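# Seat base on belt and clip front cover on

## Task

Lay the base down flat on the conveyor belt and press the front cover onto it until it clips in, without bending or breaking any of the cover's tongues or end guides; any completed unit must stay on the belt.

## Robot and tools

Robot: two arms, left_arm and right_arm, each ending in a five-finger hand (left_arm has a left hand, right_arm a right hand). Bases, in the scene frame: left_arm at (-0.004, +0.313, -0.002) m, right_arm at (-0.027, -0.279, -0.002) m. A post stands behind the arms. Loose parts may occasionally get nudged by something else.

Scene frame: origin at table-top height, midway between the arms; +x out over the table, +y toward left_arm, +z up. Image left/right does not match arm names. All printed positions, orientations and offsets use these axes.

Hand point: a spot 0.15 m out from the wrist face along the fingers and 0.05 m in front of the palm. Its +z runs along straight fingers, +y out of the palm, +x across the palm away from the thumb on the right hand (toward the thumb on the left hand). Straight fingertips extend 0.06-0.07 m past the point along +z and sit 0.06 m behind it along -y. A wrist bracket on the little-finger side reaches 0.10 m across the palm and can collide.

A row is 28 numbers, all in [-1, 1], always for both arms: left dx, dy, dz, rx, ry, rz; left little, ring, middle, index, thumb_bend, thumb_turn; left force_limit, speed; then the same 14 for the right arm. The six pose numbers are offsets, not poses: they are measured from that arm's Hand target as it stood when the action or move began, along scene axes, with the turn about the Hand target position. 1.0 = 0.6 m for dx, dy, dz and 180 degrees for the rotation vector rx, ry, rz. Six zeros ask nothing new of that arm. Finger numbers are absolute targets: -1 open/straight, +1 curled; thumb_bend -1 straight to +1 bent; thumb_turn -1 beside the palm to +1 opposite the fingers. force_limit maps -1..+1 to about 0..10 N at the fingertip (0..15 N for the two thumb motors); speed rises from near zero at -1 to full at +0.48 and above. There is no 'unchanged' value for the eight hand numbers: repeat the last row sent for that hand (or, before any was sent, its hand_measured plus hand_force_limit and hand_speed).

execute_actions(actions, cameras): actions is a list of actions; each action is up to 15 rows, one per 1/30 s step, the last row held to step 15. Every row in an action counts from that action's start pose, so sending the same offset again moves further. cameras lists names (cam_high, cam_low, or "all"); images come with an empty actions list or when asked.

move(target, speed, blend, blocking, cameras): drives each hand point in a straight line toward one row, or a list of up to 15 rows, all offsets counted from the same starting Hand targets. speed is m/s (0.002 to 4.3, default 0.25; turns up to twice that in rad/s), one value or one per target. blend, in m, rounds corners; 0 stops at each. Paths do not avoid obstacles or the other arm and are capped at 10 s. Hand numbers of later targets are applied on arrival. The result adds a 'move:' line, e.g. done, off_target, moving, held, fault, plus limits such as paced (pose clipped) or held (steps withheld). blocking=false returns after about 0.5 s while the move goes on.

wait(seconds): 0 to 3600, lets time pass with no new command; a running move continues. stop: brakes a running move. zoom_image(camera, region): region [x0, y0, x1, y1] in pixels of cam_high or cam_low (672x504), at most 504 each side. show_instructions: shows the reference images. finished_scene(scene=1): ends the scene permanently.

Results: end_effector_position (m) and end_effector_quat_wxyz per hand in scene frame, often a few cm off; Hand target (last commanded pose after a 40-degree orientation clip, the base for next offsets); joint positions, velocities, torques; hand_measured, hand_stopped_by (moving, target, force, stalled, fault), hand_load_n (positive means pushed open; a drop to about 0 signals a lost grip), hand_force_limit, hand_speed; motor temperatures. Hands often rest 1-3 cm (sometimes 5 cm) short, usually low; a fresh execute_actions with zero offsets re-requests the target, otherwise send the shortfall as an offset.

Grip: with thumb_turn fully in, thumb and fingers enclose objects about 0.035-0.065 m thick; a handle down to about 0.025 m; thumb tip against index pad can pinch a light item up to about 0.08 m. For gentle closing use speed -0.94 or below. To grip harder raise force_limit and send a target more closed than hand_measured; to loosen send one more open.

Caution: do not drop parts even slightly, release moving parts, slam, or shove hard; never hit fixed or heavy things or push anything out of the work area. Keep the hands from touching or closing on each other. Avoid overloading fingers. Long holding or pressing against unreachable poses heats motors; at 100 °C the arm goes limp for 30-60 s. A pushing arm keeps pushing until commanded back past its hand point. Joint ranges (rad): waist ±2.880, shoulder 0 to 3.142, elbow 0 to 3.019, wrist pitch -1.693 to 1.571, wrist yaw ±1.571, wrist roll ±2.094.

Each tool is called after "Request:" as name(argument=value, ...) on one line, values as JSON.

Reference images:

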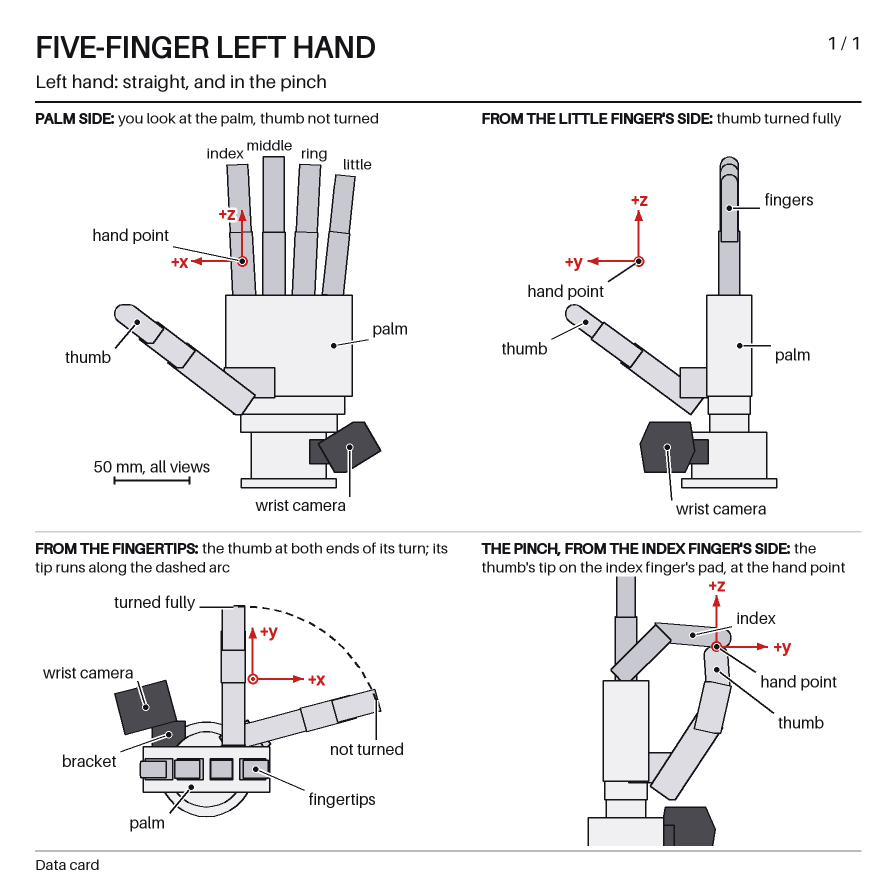

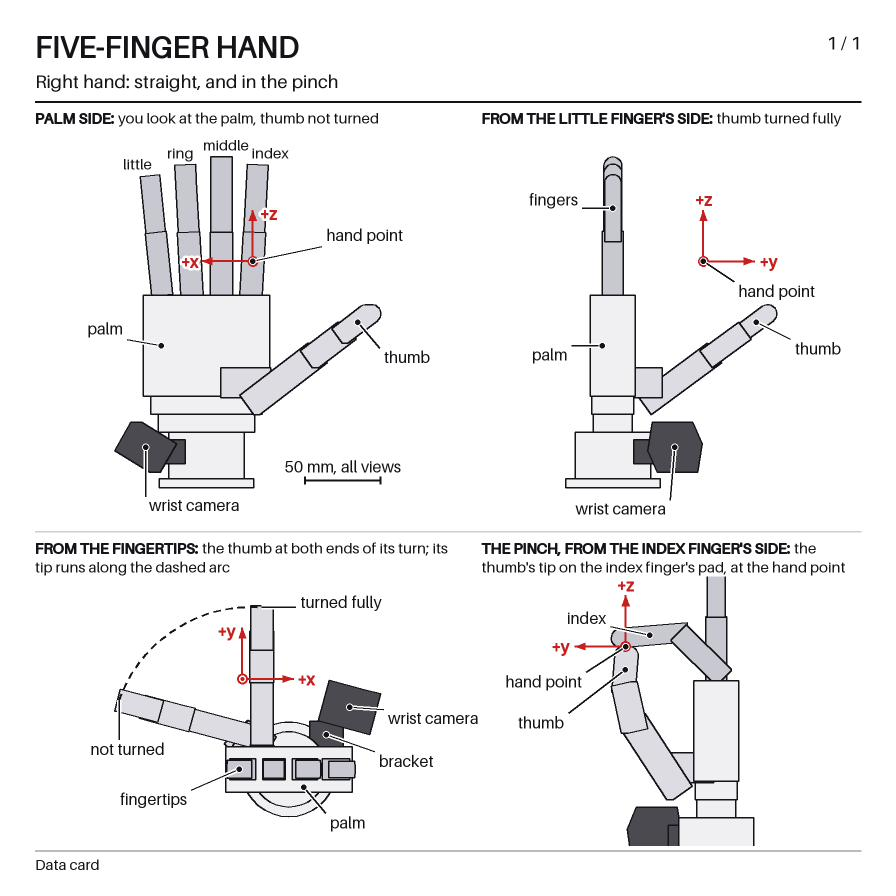

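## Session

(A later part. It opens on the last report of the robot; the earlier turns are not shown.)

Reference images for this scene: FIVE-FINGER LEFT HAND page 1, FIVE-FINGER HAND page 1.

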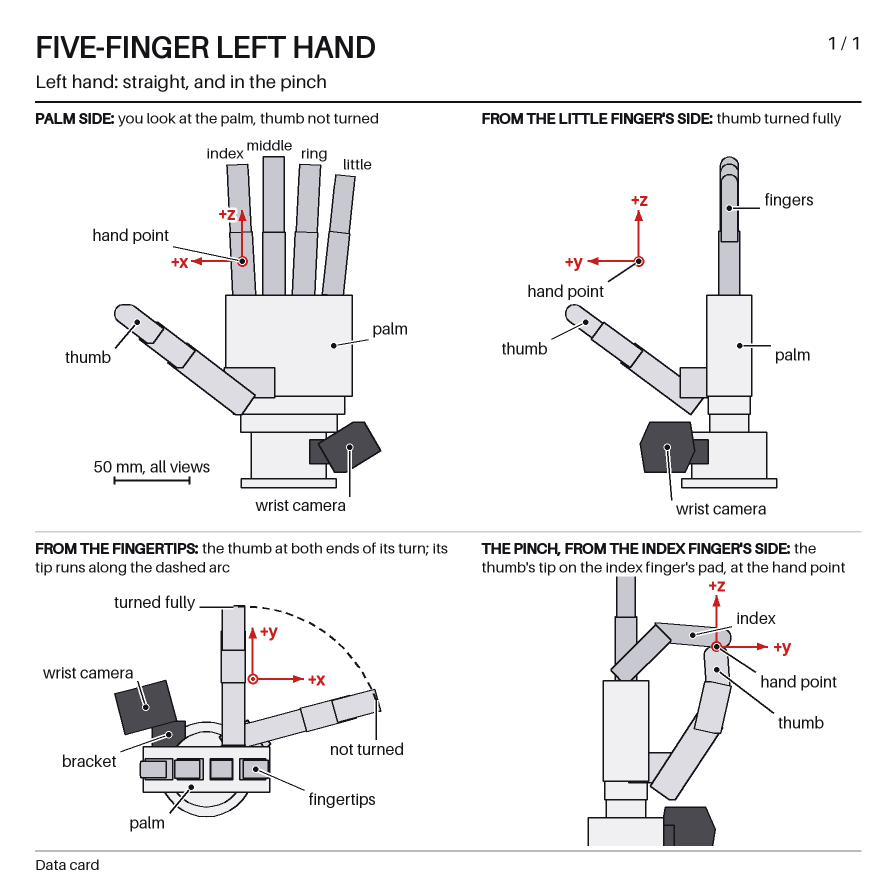

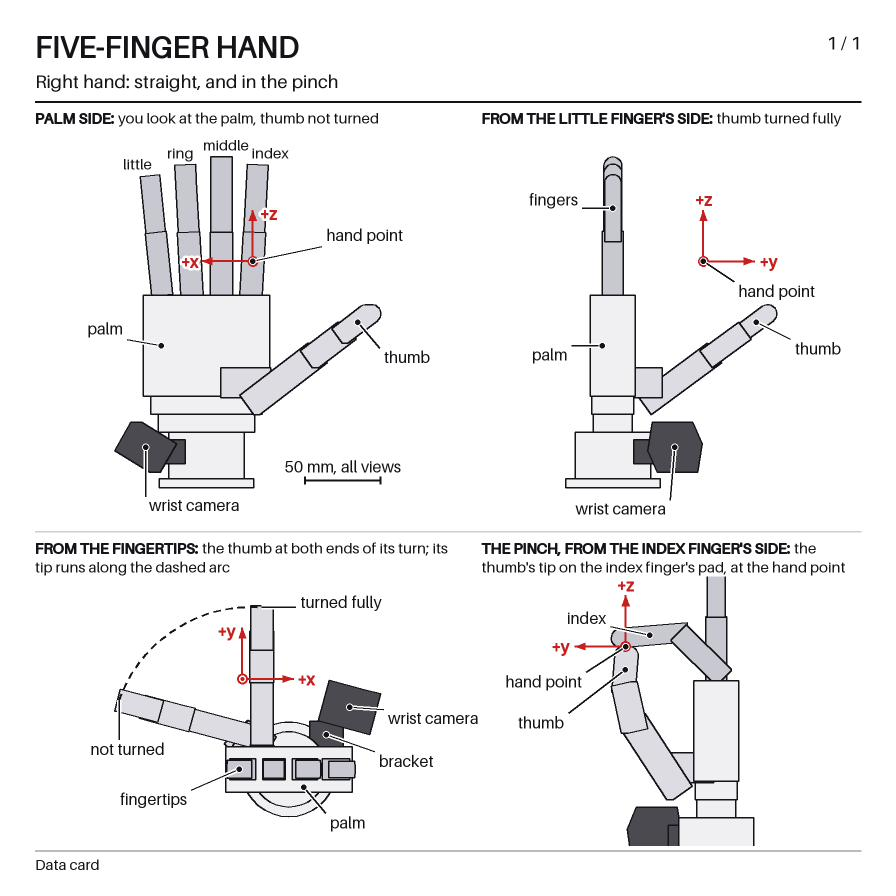

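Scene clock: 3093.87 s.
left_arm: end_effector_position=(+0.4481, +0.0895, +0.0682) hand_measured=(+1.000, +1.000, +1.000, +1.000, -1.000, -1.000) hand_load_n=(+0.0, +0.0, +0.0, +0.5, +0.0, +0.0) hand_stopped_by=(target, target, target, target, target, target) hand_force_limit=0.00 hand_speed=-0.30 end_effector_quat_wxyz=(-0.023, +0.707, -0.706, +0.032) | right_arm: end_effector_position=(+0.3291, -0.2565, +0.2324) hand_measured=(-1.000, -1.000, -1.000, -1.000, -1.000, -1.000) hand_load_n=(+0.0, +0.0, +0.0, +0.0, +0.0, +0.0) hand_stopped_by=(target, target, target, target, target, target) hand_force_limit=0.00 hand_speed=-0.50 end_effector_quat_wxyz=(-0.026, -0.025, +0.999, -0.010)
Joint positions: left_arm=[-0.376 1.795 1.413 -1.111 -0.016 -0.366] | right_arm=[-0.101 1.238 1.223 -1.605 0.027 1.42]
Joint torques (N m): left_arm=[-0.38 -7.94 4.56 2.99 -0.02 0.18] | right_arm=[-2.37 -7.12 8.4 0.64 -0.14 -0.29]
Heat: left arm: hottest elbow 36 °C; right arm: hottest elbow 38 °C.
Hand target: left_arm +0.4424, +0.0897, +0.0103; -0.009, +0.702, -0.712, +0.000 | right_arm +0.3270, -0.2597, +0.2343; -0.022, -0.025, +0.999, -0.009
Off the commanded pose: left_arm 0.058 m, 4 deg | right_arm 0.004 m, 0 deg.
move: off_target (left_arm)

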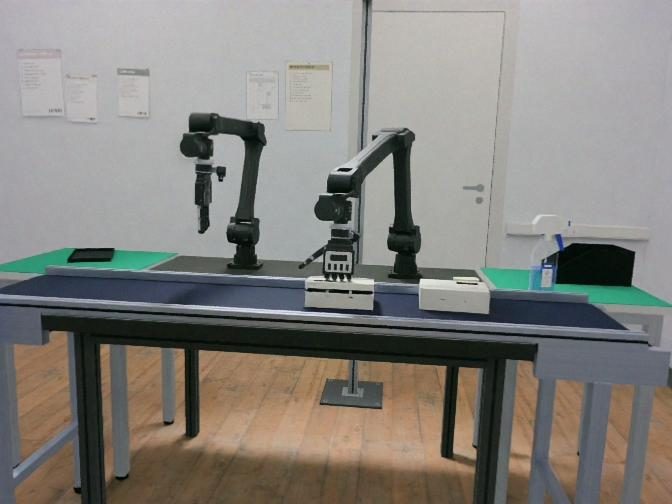

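Request:
move(target=[[-0.025,0.0,-0.05,0,0,0,1,1,1,1,-1,-1,0,-0.3,0.0,0,0,0,0,0.0,-1,-1,-1,-1,-1,-1,0,-0.5]], speed=0.03, cameras=["cam_low"])

Request:
zoom_image(camera="cam_low", region=[290, 220, 390, 320])

Scene clock: 3106.17 s.
left_arm: end_effector_position=(+0.4469, +0.0901, +0.0653) hand_measured=(+1.000, +1.000, +1.000, +1.000, -1.000, -1.000) hand_load_n=(+0.0, +0.0, +0.0, +0.0, +0.0, +0.0) hand_stopped_by=(target, target, target, target, target, target) hand_force_limit=0.00 hand_speed=-0.30 end_effector_quat_wxyz=(-0.039, +0.706, -0.705, +0.059) | right_arm: end_effector_position=(+0.3291, -0.2565, +0.2324) hand_measured=(-1.000, -1.000, -1.000, -1.000, -1.000, -1.000) hand_load_n=(+0.0, +0.0, +0.0, +0.0, +0.0, +0.0) hand_stopped_by=(target, target, target, target, target, target) hand_force_limit=0.00 hand_speed=-0.50 end_effector_quat_wxyz=(-0.026, -0.025, +0.999, -0.010)
Joint positions: left_arm=[-0.378 1.753 1.349 -1.027 -0.023 -0.366] | right_arm=[-0.101 1.238 1.223 -1.605 0.027 1.42]
Joint torques (N m): left_arm=[-0.85 -4.78 2.77 2.85 0.21 0.07] | right_arm=[-2.43 -6.89 8.43 0.47 -0.12 -0.33]
Heat: left arm: hottest elbow 35 °C; right arm: hottest elbow 38 °C.
Hand target: left_arm +0.4272, +0.0897, -0.0197; -0.009, +0.702, -0.712, +0.000 | right_arm +0.3270, -0.2597, +0.2343; -0.022, -0.025, +0.999, -0.009
Off the commanded pose: left_arm 0.087 m, 8 deg | right_arm 0.004 m, 0 deg.
move: off_target (left_arm)

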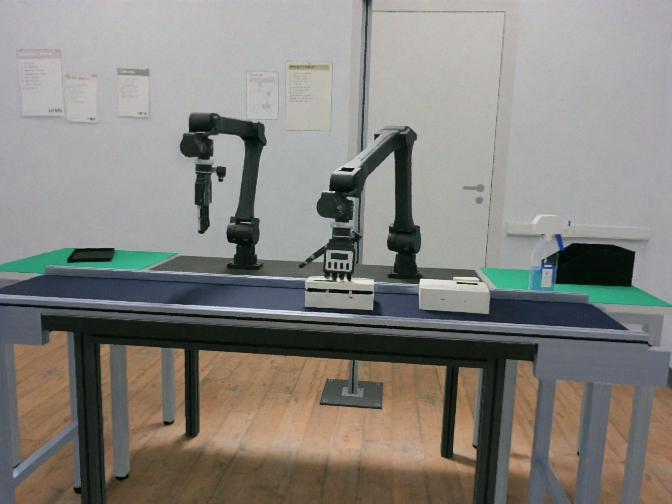

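Scaled by 5.040 from the camera's image (finer frame: 960x720).

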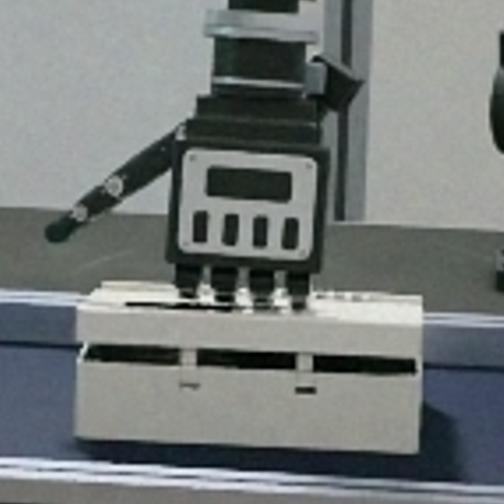

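Request:
move(target=[[0.02,0.0,0.1,0,0,0,1,1,1,1,-1,-1,0,-0.3,0.0,0,0,0,0,0.0,-1,-1,-1,-1,-1,-1,0,-0.5],[0.02,0.0,0.25,0,0,0.0,1,1,1,1,-1,-1,0,-0.3,0.0,0,0,0,0,0.0,-1,-1,-1,-1,-1,-1,0,-0.5],[0.12,0.0,0.38,0,0,0.02,-1,-1,-1,-1,-1,-1,0,-0.3,0.0,0,0,0,0,0.0,-1,-1,-1,-1,-1,-1,0,-0.5]], speed=0.08, blend=0.01, cameras=["all"])

Request:
zoom_image(camera="cam_low", region=[295, 260, 345, 320])

Request:
zoom_image(camera="cam_low", region=[335, 260, 385, 320])

Request:
zoom_image(camera="cam_high", region=[310, 330, 380, 385])

Scene clock: 3173.07 s.
left_arm: end_effector_position=(+0.4851, +0.0894, +0.2020) hand_measured=(-1.000, -1.000, -1.000, -1.000, -1.000, -1.000) hand_load_n=(+0.0, +0.0, +0.0, +0.0, +0.0, +0.0) hand_stopped_by=(target, target, target, target, target, target) hand_force_limit=0.00 hand_speed=-0.30 end_effector_quat_wxyz=(-0.006, +0.716, -0.698, -0.010) | right_arm: end_effector_position=(+0.3291, -0.2565, +0.2324) hand_measured=(-1.000, -1.000, -1.000, -1.000, -1.000, -1.000) hand_load_n=(+0.0, +0.0, +0.0, +0.0, +0.0, +0.0) hand_stopped_by=(target, target, target, target, target, target) hand_force_limit=0.00 hand_speed=-0.50 end_effector_quat_wxyz=(-0.026, -0.025, +0.999, -0.010)
Joint positions: left_arm=[-0.352 1.883 1.89 -1.591 -0.018 -0.366] | right_arm=[-0.101 1.238 1.223 -1.605 0.027 1.42]
Joint torques (N m): left_arm=[0.67 -14.56 11.79 0.1 0.06 -0.09] | right_arm=[-2.26 -6.83 8.43 0.58 -0.12 -0.32]
Motor temperatures (°C): left_arm=[22 28 33 22 28 23] | right_arm=[27 27 38 24 25 22]
Heat: left arm: hottest elbow 33 °C; right arm: hottest elbow 38 °C.
Hand target: left_arm +0.4993, +0.0898, +0.2084; -0.009, +0.724, -0.689, -0.001 | right_arm +0.3270, -0.2597, +0.2343; -0.022, -0.025, +0.999, -0.009
Off the commanded pose: left_arm 0.015 m, 2 deg | right_arm 0.004 m, 0 deg.
move: off_target (left_arm); target 3's new numbers were sent with left_arm's hand 0.015 m and 2 deg from that target

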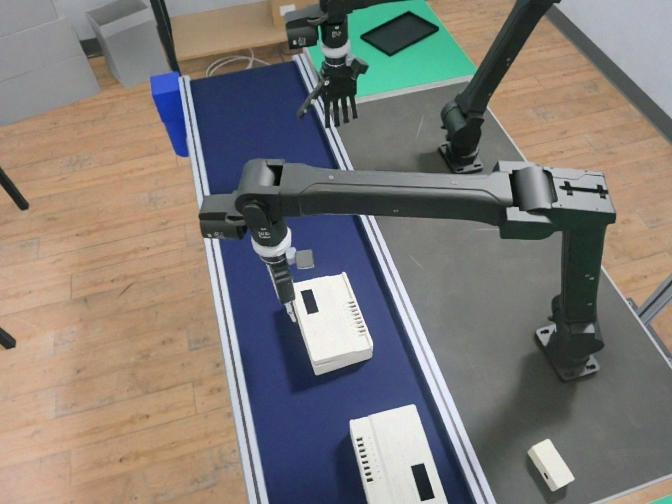

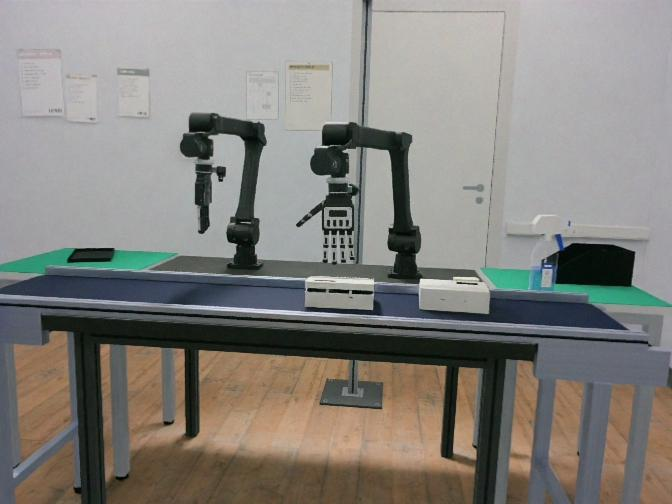

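Scaled by 8.400 from the camera's image (finer frame: 960x720).

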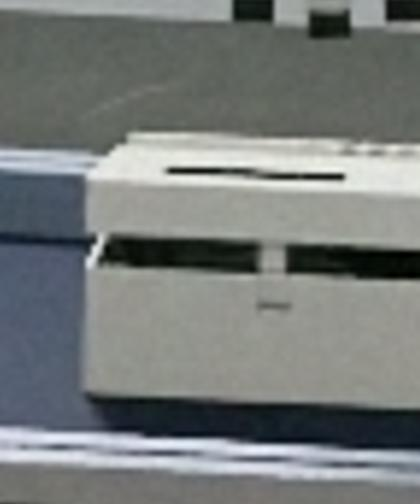

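Scaled by 8.400 from the camera's image (finer frame: 960x720).

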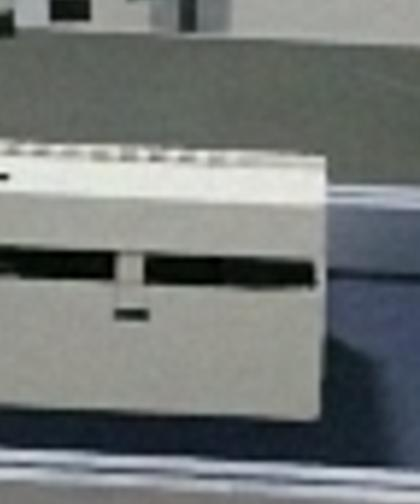

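Scaled by 7.200 from the camera's image (finer frame: 960x720).

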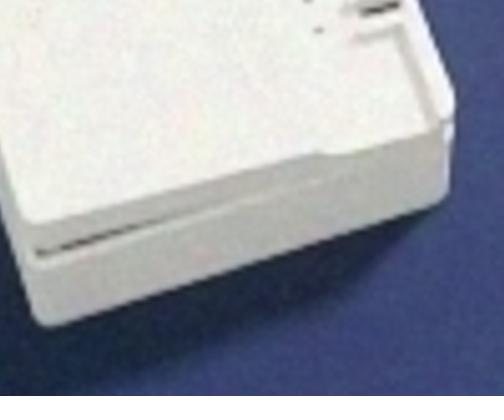

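Request:
zoom_image(camera="cam_low", region=[318, 280, 338, 304])

Request:
zoom_image(camera="cam_low", region=[340, 282, 360, 306])

Request:
zoom_image(camera="cam_high", region=[286, 285, 326, 380])

Scaled by 21.000 from the camera's image (finer frame: 960x720).

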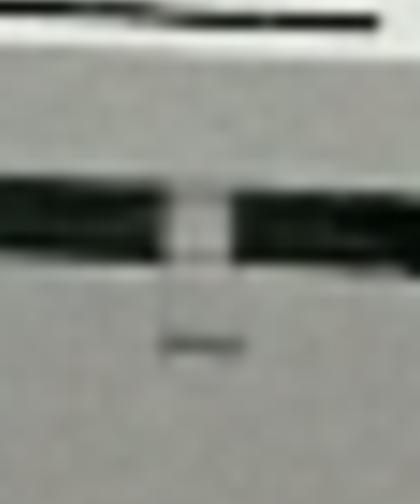

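Scaled by 21.000 from the camera's image (finer frame: 960x720).

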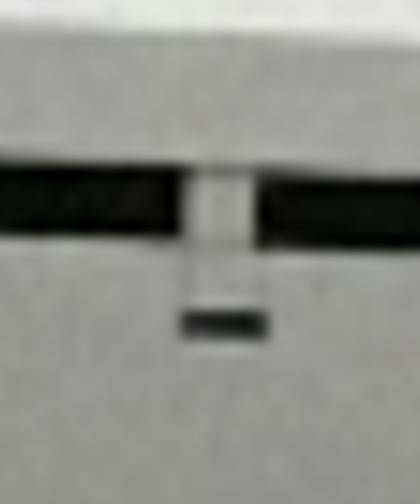

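Scaled by 5.305 from the camera's image (finer frame: 960x720).

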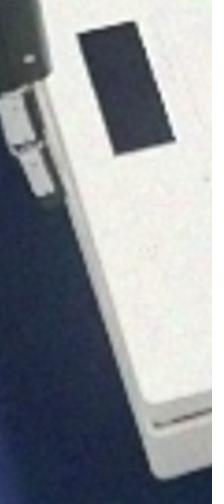

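Request:
move(target=[[0.0,0.0,-0.14,0,0,0.0,-1,-1,-1,-1,-1,-1,0,-0.3,0.0,0,0,0,0,0.0,-1,-1,-1,-1,-1,-1,0,-0.5]], speed=0.08, cameras=["all"])

Request:
zoom_image(camera="cam_low", region=[280, 200, 400, 320])

Request:
zoom_image(camera="cam_high", region=[260, 240, 380, 390])

Scene clock: 3225.60 s.
left_arm: end_effector_position=(+0.4957, +0.0856, +0.1348) hand_measured=(-1.000, -1.000, -1.000, -1.000, -1.000, -1.000) hand_load_n=(+0.0, +0.0, +0.0, +0.0, +0.0, +0.0) hand_stopped_by=(target, target, target, target, target, target) hand_force_limit=0.00 hand_speed=-0.30 end_effector_quat_wxyz=(-0.012, +0.716, -0.698, +0.004) | right_arm: end_effector_position=(+0.3291, -0.2565, +0.2324) hand_measured=(-1.000, -1.000, -1.000, -1.000, -1.000, -1.000) hand_load_n=(+0.0, +0.0, +0.5, +0.0, -0.5, +0.0) hand_stopped_by=(target, target, target, target, target, target) hand_force_limit=0.00 hand_speed=-0.50 end_effector_quat_wxyz=(-0.026, -0.025, +0.999, -0.010)
Joint positions: left_arm=[-0.352 1.905 1.75 -1.397 -0.018 -0.366] | right_arm=[-0.101 1.238 1.223 -1.605 0.027 1.42]
Joint torques (N m): left_arm=[0.67 -15.03 7.42 0.87 0.05 -0.09] | right_arm=[-2.14 -7.53 8.4 0.62 -0.11 -0.29]
Heat: left arm: hottest elbow 36 °C; right arm: hottest elbow 38 °C.
Hand target: left_arm +0.4993, +0.0898, +0.1243; -0.009, +0.724, -0.689, -0.001 | right_arm +0.3270, -0.2597, +0.2343; -0.022, -0.025, +0.999, -0.009
Off the commanded pose: left_arm 0.012 m, 2 deg | right_arm 0.004 m, 0 deg.
move: off_target (left_arm)

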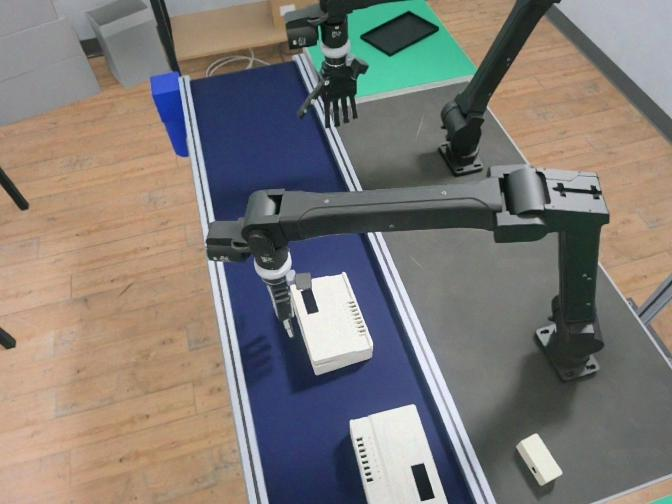

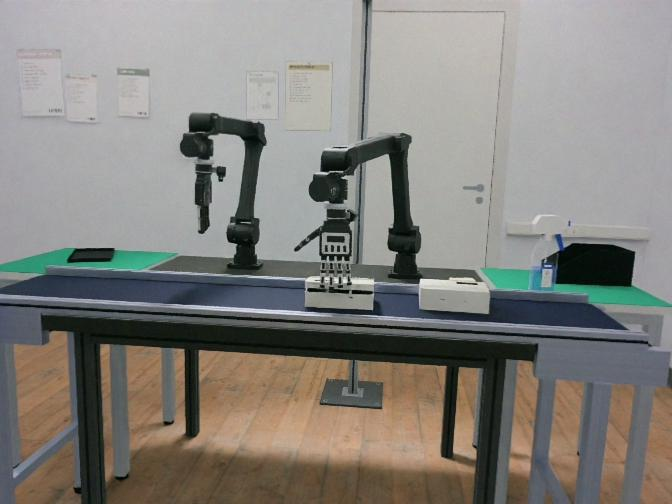

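Scaled by 4.200 from the camera's image (finer frame: 960x720).

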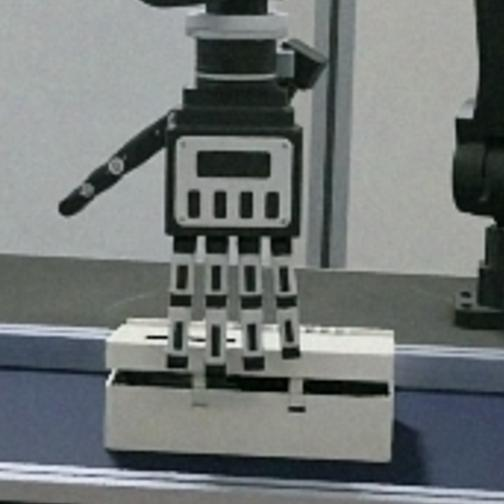

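Scaled by 3.360 from the camera's image (finer frame: 960x720).

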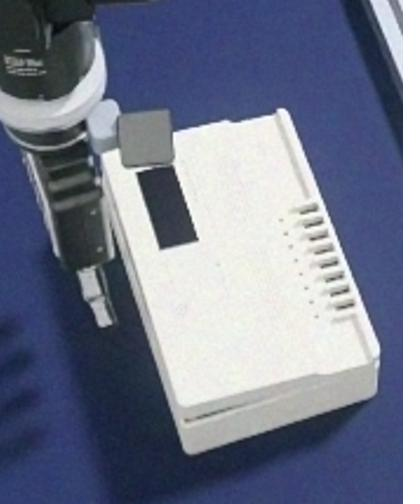

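Request:
move(target=[[-0.015,0.017,0.0,0,0,0.0,-1,-1,-1,-1,-1,-1,0,-0.3,0.0,0,0,0,0,0.0,-1,-1,-1,-1,-1,-1,0,-0.5],[-0.045,0.017,0.0,0,0,0.0,-1,-1,-1,-1,-1,-1,0,-0.3,0.0,0,0,0,0,0.0,-1,-1,-1,-1,-1,-1,0,-0.5]], speed=0.04, cameras=["all"])

Request:
zoom_image(camera="cam_low", region=[280, 200, 400, 320])

Request:
zoom_image(camera="cam_high", region=[260, 240, 380, 390])

Scene clock: 3244.10 s.
left_arm: end_effector_position=(+0.4719, +0.1002, +0.1182) hand_measured=(-1.000, -1.000, -1.000, -1.000, -1.000, -1.000) hand_load_n=(+0.0, +0.0, +0.0, -0.5, +0.0, -0.5) hand_stopped_by=(target, target, target, target, target, target) hand_force_limit=0.00 hand_speed=-0.30 end_effector_quat_wxyz=(-0.006, +0.720, -0.694, -0.010) | right_arm: end_effector_position=(+0.3291, -0.2565, +0.2324) hand_measured=(-1.000, -1.000, -1.000, -1.000, -1.000, -1.000) hand_load_n=(+0.0, +0.0, +0.0, +0.0, +0.0, +0.0) hand_stopped_by=(target, target, target, target, target, target) hand_force_limit=0.00 hand_speed=-0.50 end_effector_quat_wxyz=(-0.026, -0.025, +0.999, -0.010)
Joint positions: left_arm=[-0.341 1.863 1.638 -1.359 -0.018 -0.366] | right_arm=[-0.101 1.238 1.223 -1.605 0.027 1.42]
Joint torques (N m): left_arm=[0.03 -16.79 7.17 0.88 0.06 -0.07] | right_arm=[-1.96 -7 8.4 0.58 -0.11 -0.31]
Heat: left arm: hottest elbow 36 °C; right arm: hottest elbow 38 °C.
Hand target: left_arm +0.4722, +0.0999, +0.1243; -0.009, +0.724, -0.689, -0.001 | right_arm +0.3270, -0.2597, +0.2343; -0.022, -0.025, +0.999, -0.009
Off the commanded pose: left_arm 0.006 m, 1 deg | right_arm 0.004 m, 0 deg.
move: done

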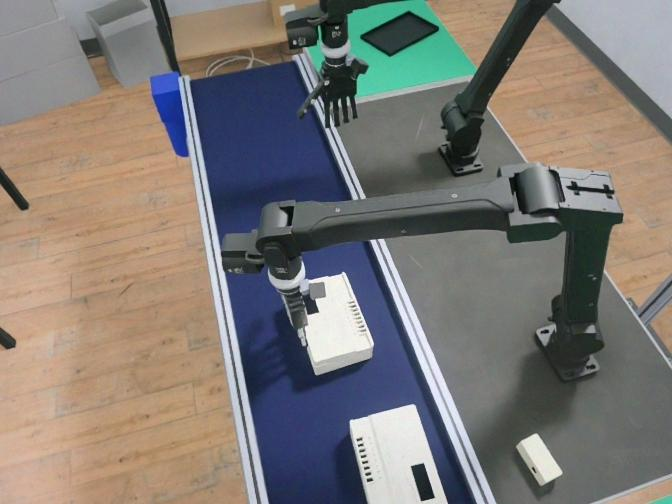

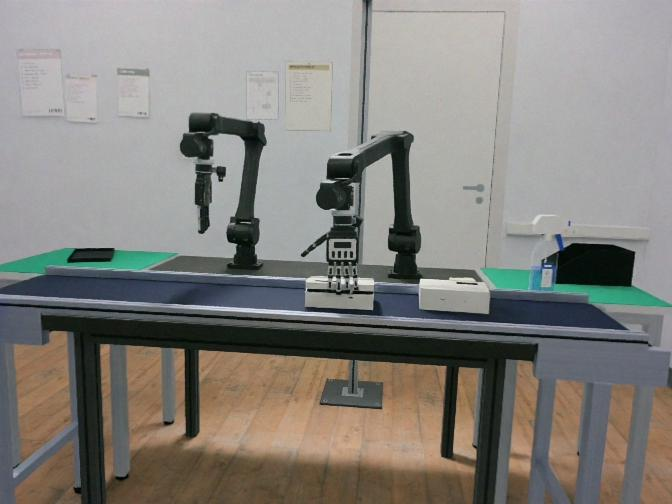

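Scaled by 4.200 from the camera's image (finer frame: 960x720).

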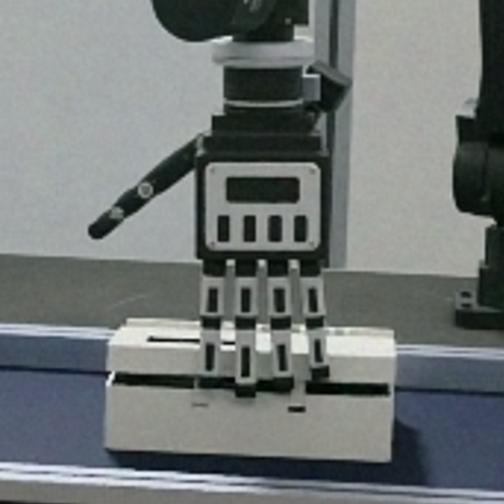

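Scaled by 3.360 from the camera's image (finer frame: 960x720).

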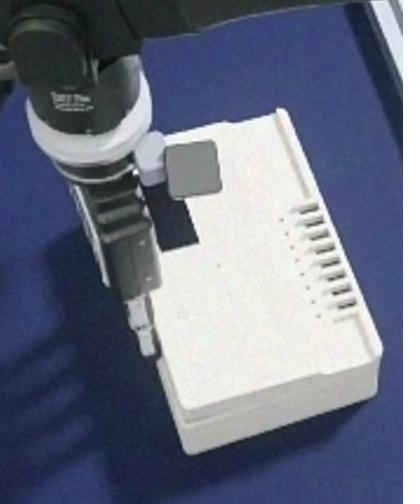

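Request:
move(target=[[0.01,0.0,0.03,0,0,0.0,-1,-1,-1,-1,-1,-1,0,-0.3,0.0,0,0,0,0,0.0,-1,-1,-1,-1,-1,-1,0,-0.5]], speed=0.04, cameras=["cam_low"])

Request:
zoom_image(camera="cam_low", region=[290, 240, 390, 320])

Scene clock: 3270.77 s.
left_arm: end_effector_position=(+0.4651, +0.1025, +0.1196) hand_measured=(-1.000, -1.000, -1.000, -1.000, -1.000, -1.000) hand_load_n=(+0.0, +0.5, +0.0, +0.0, +0.0, +0.0) hand_stopped_by=(target, target, target, target, target, target) hand_force_limit=0.00 hand_speed=-0.30 end_effector_quat_wxyz=(+0.000, +0.720, -0.694, -0.022) | right_arm: end_effector_position=(+0.3291, -0.2565, +0.2324) hand_measured=(-1.000, -1.000, -1.000, -1.000, -1.000, -1.000) hand_load_n=(+0.0, +0.0, +0.0, +0.0, +0.0, +0.5) hand_stopped_by=(target, target, target, target, target, target) hand_force_limit=0.00 hand_speed=-0.50 end_effector_quat_wxyz=(-0.026, -0.025, +0.999, -0.010)
Joint positions: left_arm=[-0.341 1.863 1.638 -1.386 -0.018 -0.366] | right_arm=[-0.101 1.238 1.223 -1.605 0.027 1.42]
Joint torques (N m): left_arm=[0.21 -16.56 11.44 -0.2 0.06 -0.03] | right_arm=[-2.08 -7.18 8.5 0.62 -0.12 -0.27]
Heat: left arm: hottest elbow 36 °C; right arm: hottest elbow 38 °C.
Hand target: left_arm +0.4782, +0.0999, +0.1423; -0.009, +0.724, -0.689, -0.001 | right_arm +0.3270, -0.2597, +0.2343; -0.022, -0.025, +0.999, -0.009
Off the commanded pose: left_arm 0.026 m, 3 deg | right_arm 0.004 m, 0 deg.
move: off_target (left_arm)

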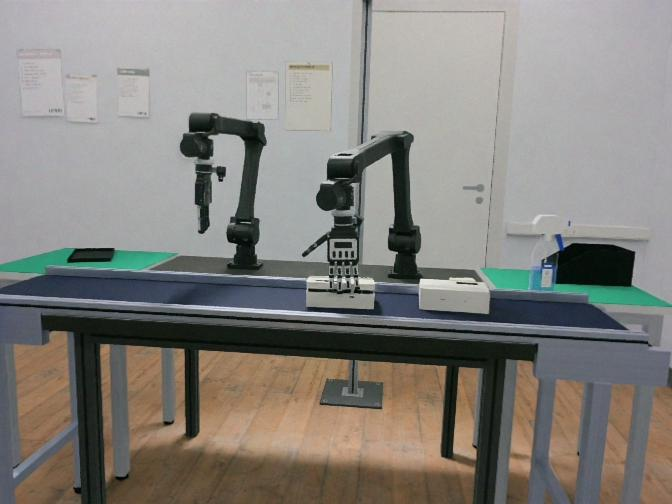

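Scaled by 5.040 from the camera's image (finer frame: 960x720).

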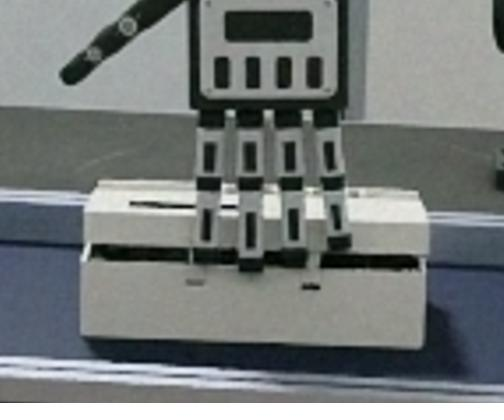

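Request:
move(target=[[0.05,0.0,0.01,0,0,0.0,-1,-1,-1,-1,-1,-1,0,-0.3,0.0,0,0,0,0,0.0,-1,-1,-1,-1,-1,-1,0,-0.5],[0.05,0.0,0.2,0,0,0.0,-1,-1,-1,-1,-1,-1,0,-0.3,0.0,0,0,0,0,0.0,-1,-1,-1,-1,-1,-1,0,-0.5]], speed=0.06, cameras=["all"])

Request:
zoom_image(camera="cam_low", region=[300, 265, 380, 315])

Request:
zoom_image(camera="cam_low", region=[318, 280, 338, 304])

Request:
zoom_image(camera="cam_low", region=[340, 282, 360, 306])

Request:
zoom_image(camera="cam_high", region=[310, 330, 380, 385])

Scene clock: 3289.47 s.
left_arm: end_effector_position=(+0.4990, +0.0962, +0.2373) hand_measured=(-1.000, -1.000, -1.000, -1.000, -1.000, -1.000) hand_load_n=(+0.0, +0.0, +0.0, +0.0, +0.0, +0.0) hand_stopped_by=(target, target, target, target, target, target) hand_force_limit=0.00 hand_speed=-0.30 end_effector_quat_wxyz=(-0.007, +0.723, -0.690, -0.003) | right_arm: end_effector_position=(+0.3291, -0.2565, +0.2324) hand_measured=(-1.000, -1.000, -1.000, -1.000, -1.000, -1.000) hand_load_n=(+0.0, +0.0, +0.0, +0.0, +0.0, +0.0) hand_stopped_by=(target, target, target, target, target, target) hand_force_limit=0.00 hand_speed=-0.50 end_effector_quat_wxyz=(-0.026, -0.025, +0.999, -0.010)
Joint positions: left_arm=[-0.331 1.908 2.021 -1.682 -0.015 -0.366] | right_arm=[-0.101 1.238 1.223 -1.605 0.027 1.42]
Joint torques (N m): left_arm=[0.79 -17.49 11.79 0.12 0.14 0.14] | right_arm=[-2.08 -6.95 8.39 0.65 -0.13 -0.3]
Motor temperatures (°C): left_arm=[22 31 38 21 27 23] | right_arm=[27 27 38 24 25 22]
Heat: left arm: hottest elbow 38 °C; right arm: hottest elbow 38 °C.
Hand target: left_arm +0.5082, +0.0999, +0.2624; -0.009, +0.724, -0.689, -0.001 | right_arm +0.3270, -0.2597, +0.2343; -0.022, -0.025, +0.999, -0.009
Off the commanded pose: left_arm 0.027 m, 0 deg | right_arm 0.004 m, 0 deg.
joint sent to its limit (left arm) — joint 4 (wrist pitch), lower limit. The joint targets are off in orientation, not in position.
move: off_target (left_arm)

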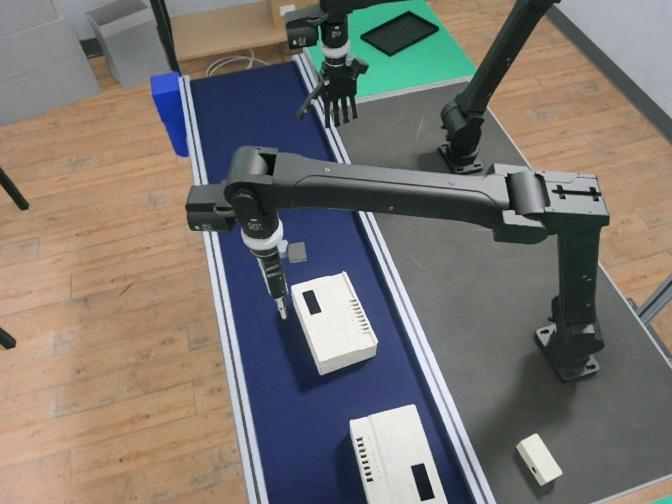

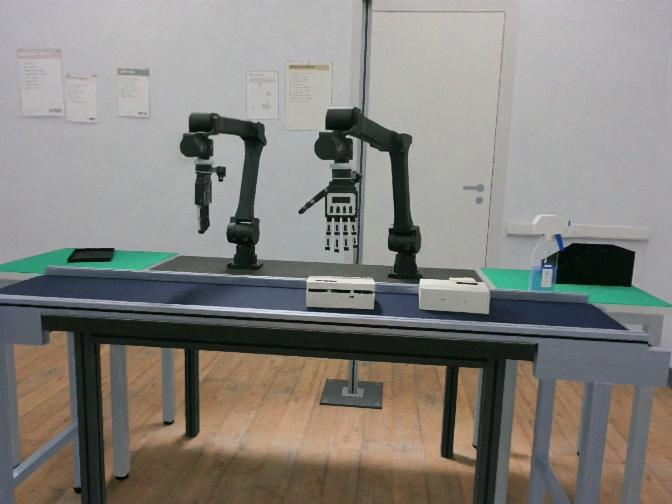

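Scaled by 6.300 from the camera's image (finer frame: 960x720).

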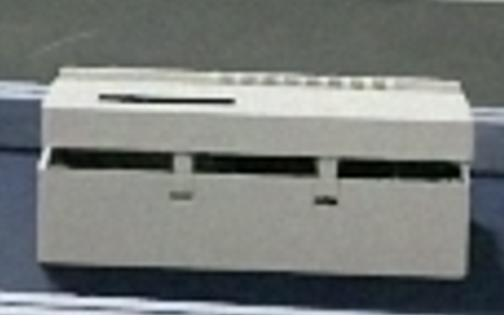

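Scaled by 21.000 from the camera's image (finer frame: 960x720).

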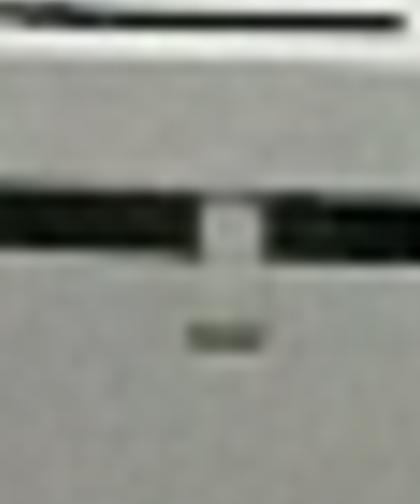

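Scaled by 21.000 from the camera's image (finer frame: 960x720).

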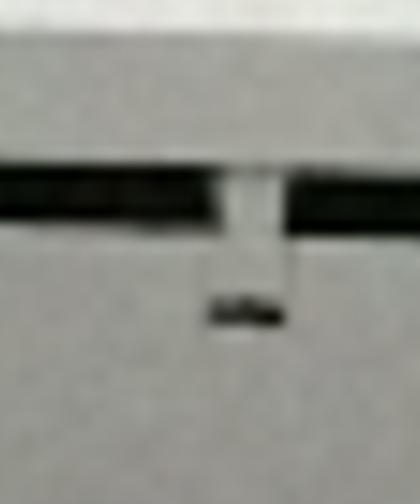

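Scaled by 7.200 from the camera's image (finer frame: 960x720).

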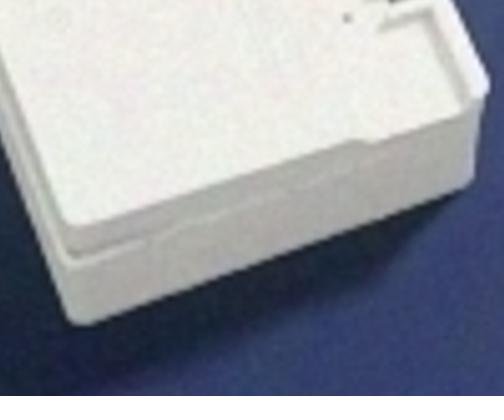

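Request:
zoom_image(camera="cam_low", region=[415, 275, 495, 320])

Request:
zoom_image(camera="cam_low", region=[430, 288, 450, 308])

Request:
zoom_image(camera="cam_low", region=[455, 290, 475, 310])

Scaled by 6.300 from the camera's image (finer frame: 960x720).

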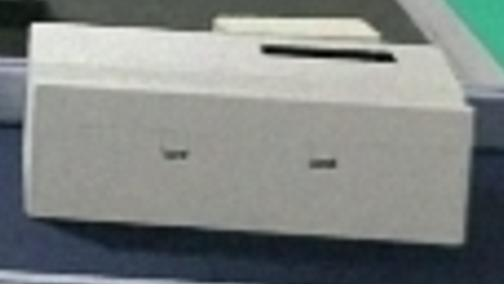

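Scaled by 25.200 from the camera's image (finer frame: 960x720).

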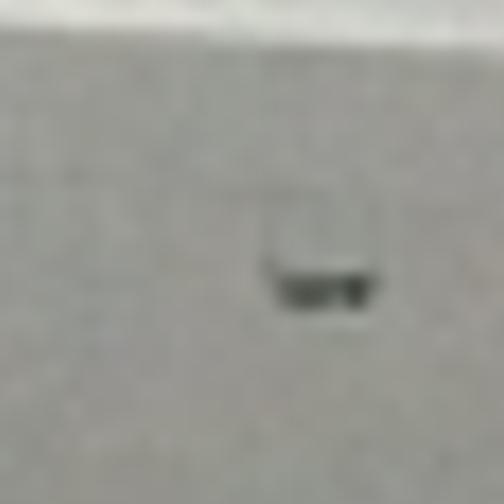

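Scaled by 25.200 from the camera's image (finer frame: 960x720).

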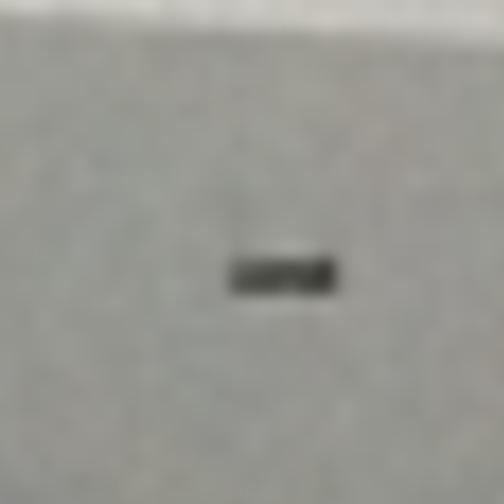

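Request:
move(target=[[-0.114,-0.0115,-0.05,0,0,0.0,1,1,1,1,-1,-1,0,-0.3,0.0,0,0,0,0,0.0,-1,-1,-1,-1,-1,-1,0,-0.5],[-0.114,-0.0115,-0.26,0,0,0.0,1,1,1,1,-1,-1,0,-0.3,0.0,0,0,0,0,0.0,-1,-1,-1,-1,-1,-1,0,-0.5]], speed=0.12, cameras=["all"])

Request:
zoom_image(camera="cam_low", region=[290, 220, 390, 320])

Request:
zoom_image(camera="cam_high", region=[260, 240, 400, 390])

Scene clock: 3330.23 s.
left_arm: end_effector_position=(+0.4408, +0.0973, +0.1153) hand_measured=(+1.000, +1.000, +1.000, +1.000, -1.000, -1.000) hand_load_n=(+0.0, +0.0, +0.0, +0.0, +0.0, +0.0) hand_stopped_by=(target, target, target, target, target, target) hand_force_limit=0.00 hand_speed=-0.30 end_effector_quat_wxyz=(-0.010, +0.722, -0.691, +0.004) | right_arm: end_effector_position=(+0.3291, -0.2565, +0.2324) hand_measured=(-1.000, -1.000, -1.000, -1.000, -1.000, -1.000) hand_load_n=(+0.0, +0.0, +0.0, +0.0, -0.5, +0.0) hand_stopped_by=(target, target, target, target, target, target) hand_force_limit=0.00 hand_speed=-0.50 end_effector_quat_wxyz=(-0.026, -0.025, +0.999, -0.010)
Joint positions: left_arm=[-0.363 1.77 1.501 -1.286 -0.015 -0.396] | right_arm=[-0.101 1.238 1.223 -1.605 0.027 1.42]
Joint torques (N m): left_arm=[-0.62 -13.27 7.28 0.91 -0.09 -0.1] | right_arm=[-2.14 -6.95 8.51 0.64 -0.1 -0.3]
Motor temperatures (°C): left_arm=[22 31 43 21 27 23] | right_arm=[27 27 38 24 24 22]
Heat: left arm: hottest elbow 43 °C; right arm: hottest elbow 38 °C.
Hand target: left_arm +0.4399, +0.0931, +0.1063; -0.009, +0.724, -0.689, -0.001 | right_arm +0.3270, -0.2597, +0.2343; -0.022, -0.025, +0.999, -0.009
Off the commanded pose: left_arm 0.010 m, 1 deg | right_arm 0.004 m, 0 deg.
move: done

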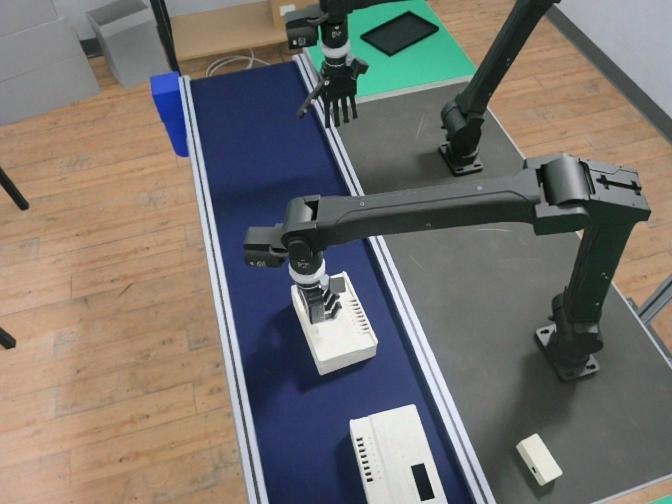

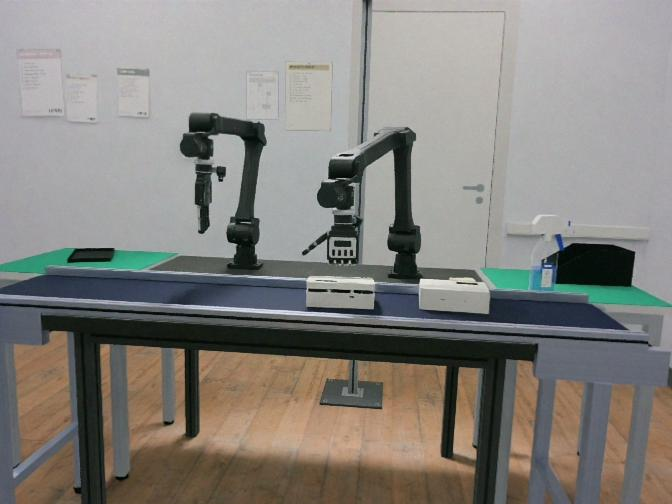

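Scaled by 5.040 from the camera's image (finer frame: 960x720).

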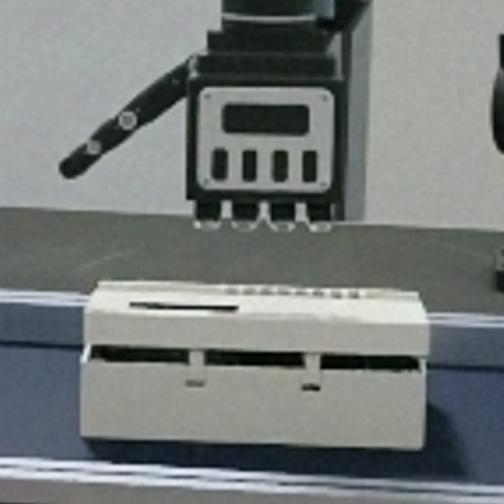

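Scaled by 3.360 from the camera's image (finer frame: 960x720).

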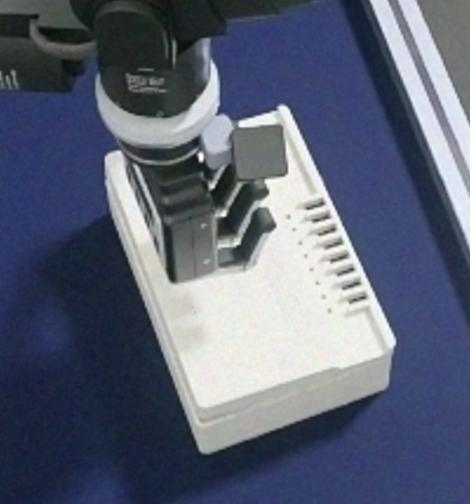

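Request:
move(target=[[-0.005,-0.008,-0.06,0,0,0.0,1,1,1,1,-1,-1,0,-0.3,0.0,0,0,0,0,0.0,-1,-1,-1,-1,-1,-1,0,-0.5],[-0.02,-0.008,-0.13,0,0,0.0,1,1,1,1,-1,-1,0,-0.3,0.0,0,0,0,0,0.0,-1,-1,-1,-1,-1,-1,0,-0.5]], speed=0.04, blend=0.01, cameras=["cam_low"])

Request:
zoom_image(camera="cam_low", region=[290, 220, 390, 320])

Scene clock: 3345.07 s.
left_arm: end_effector_position=(+0.4371, +0.0938, +0.0677) hand_measured=(+1.000, +1.000, +1.000, +1.000, -1.000, -1.000) hand_load_n=(+0.0, +0.0, +0.0, +0.0, +0.0, -0.5) hand_stopped_by=(target, target, target, target, target, target) hand_force_limit=0.00 hand_speed=-0.30 end_effector_quat_wxyz=(-0.019, +0.723, -0.690, +0.023) | right_arm: end_effector_position=(+0.3291, -0.2565, +0.2324) hand_measured=(-1.000, -1.000, -1.000, -1.000, -1.000, -1.000) hand_load_n=(+0.0, +0.0, +0.0, +0.0, +0.0, +0.0) hand_stopped_by=(target, target, target, target, target, target) hand_force_limit=0.00 hand_speed=-0.50 end_effector_quat_wxyz=(-0.026, -0.025, +0.999, -0.010)
Joint positions: left_arm=[-0.373 1.776 1.381 -1.119 -0.018 -0.408] | right_arm=[-0.101 1.238 1.223 -1.605 0.027 1.42]
Joint torques (N m): left_arm=[-1.08 -9.82 4.78 2.24 -0.01 -0.14] | right_arm=[-2.14 -7.12 8.46 0.7 -0.11 -0.29]
Heat: left arm: hottest elbow 40 °C; right arm: hottest elbow 38 °C.
Hand target: left_arm +0.4279, +0.0882, +0.0284; -0.009, +0.724, -0.689, -0.001 | right_arm +0.3270, -0.2597, +0.2343; -0.022, -0.025, +0.999, -0.009
Off the commanded pose: left_arm 0.041 m, 3 deg | right_arm 0.004 m, 0 deg.
move: off_target (left_arm)

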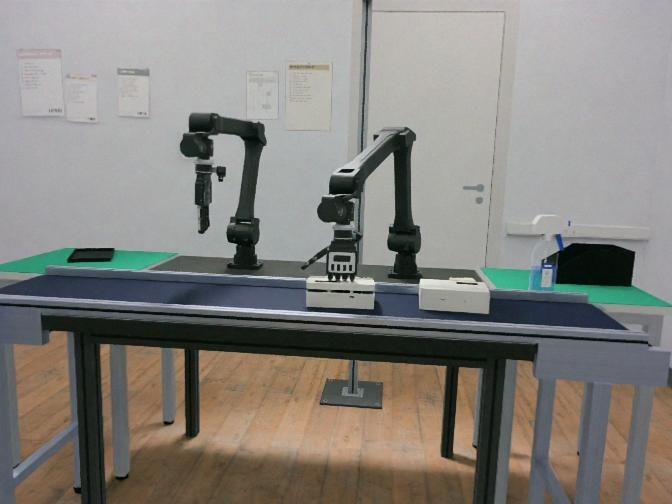

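Scaled by 5.040 from the camera's image (finer frame: 960x720).

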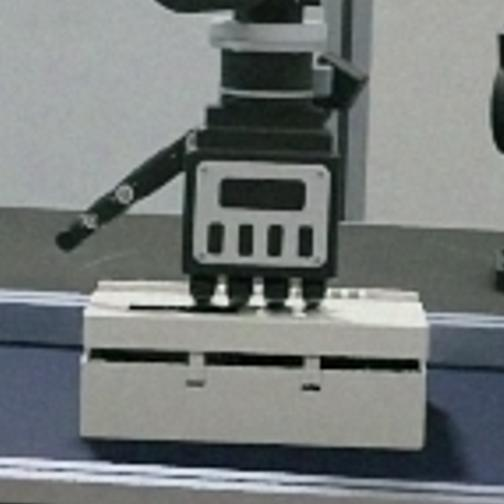

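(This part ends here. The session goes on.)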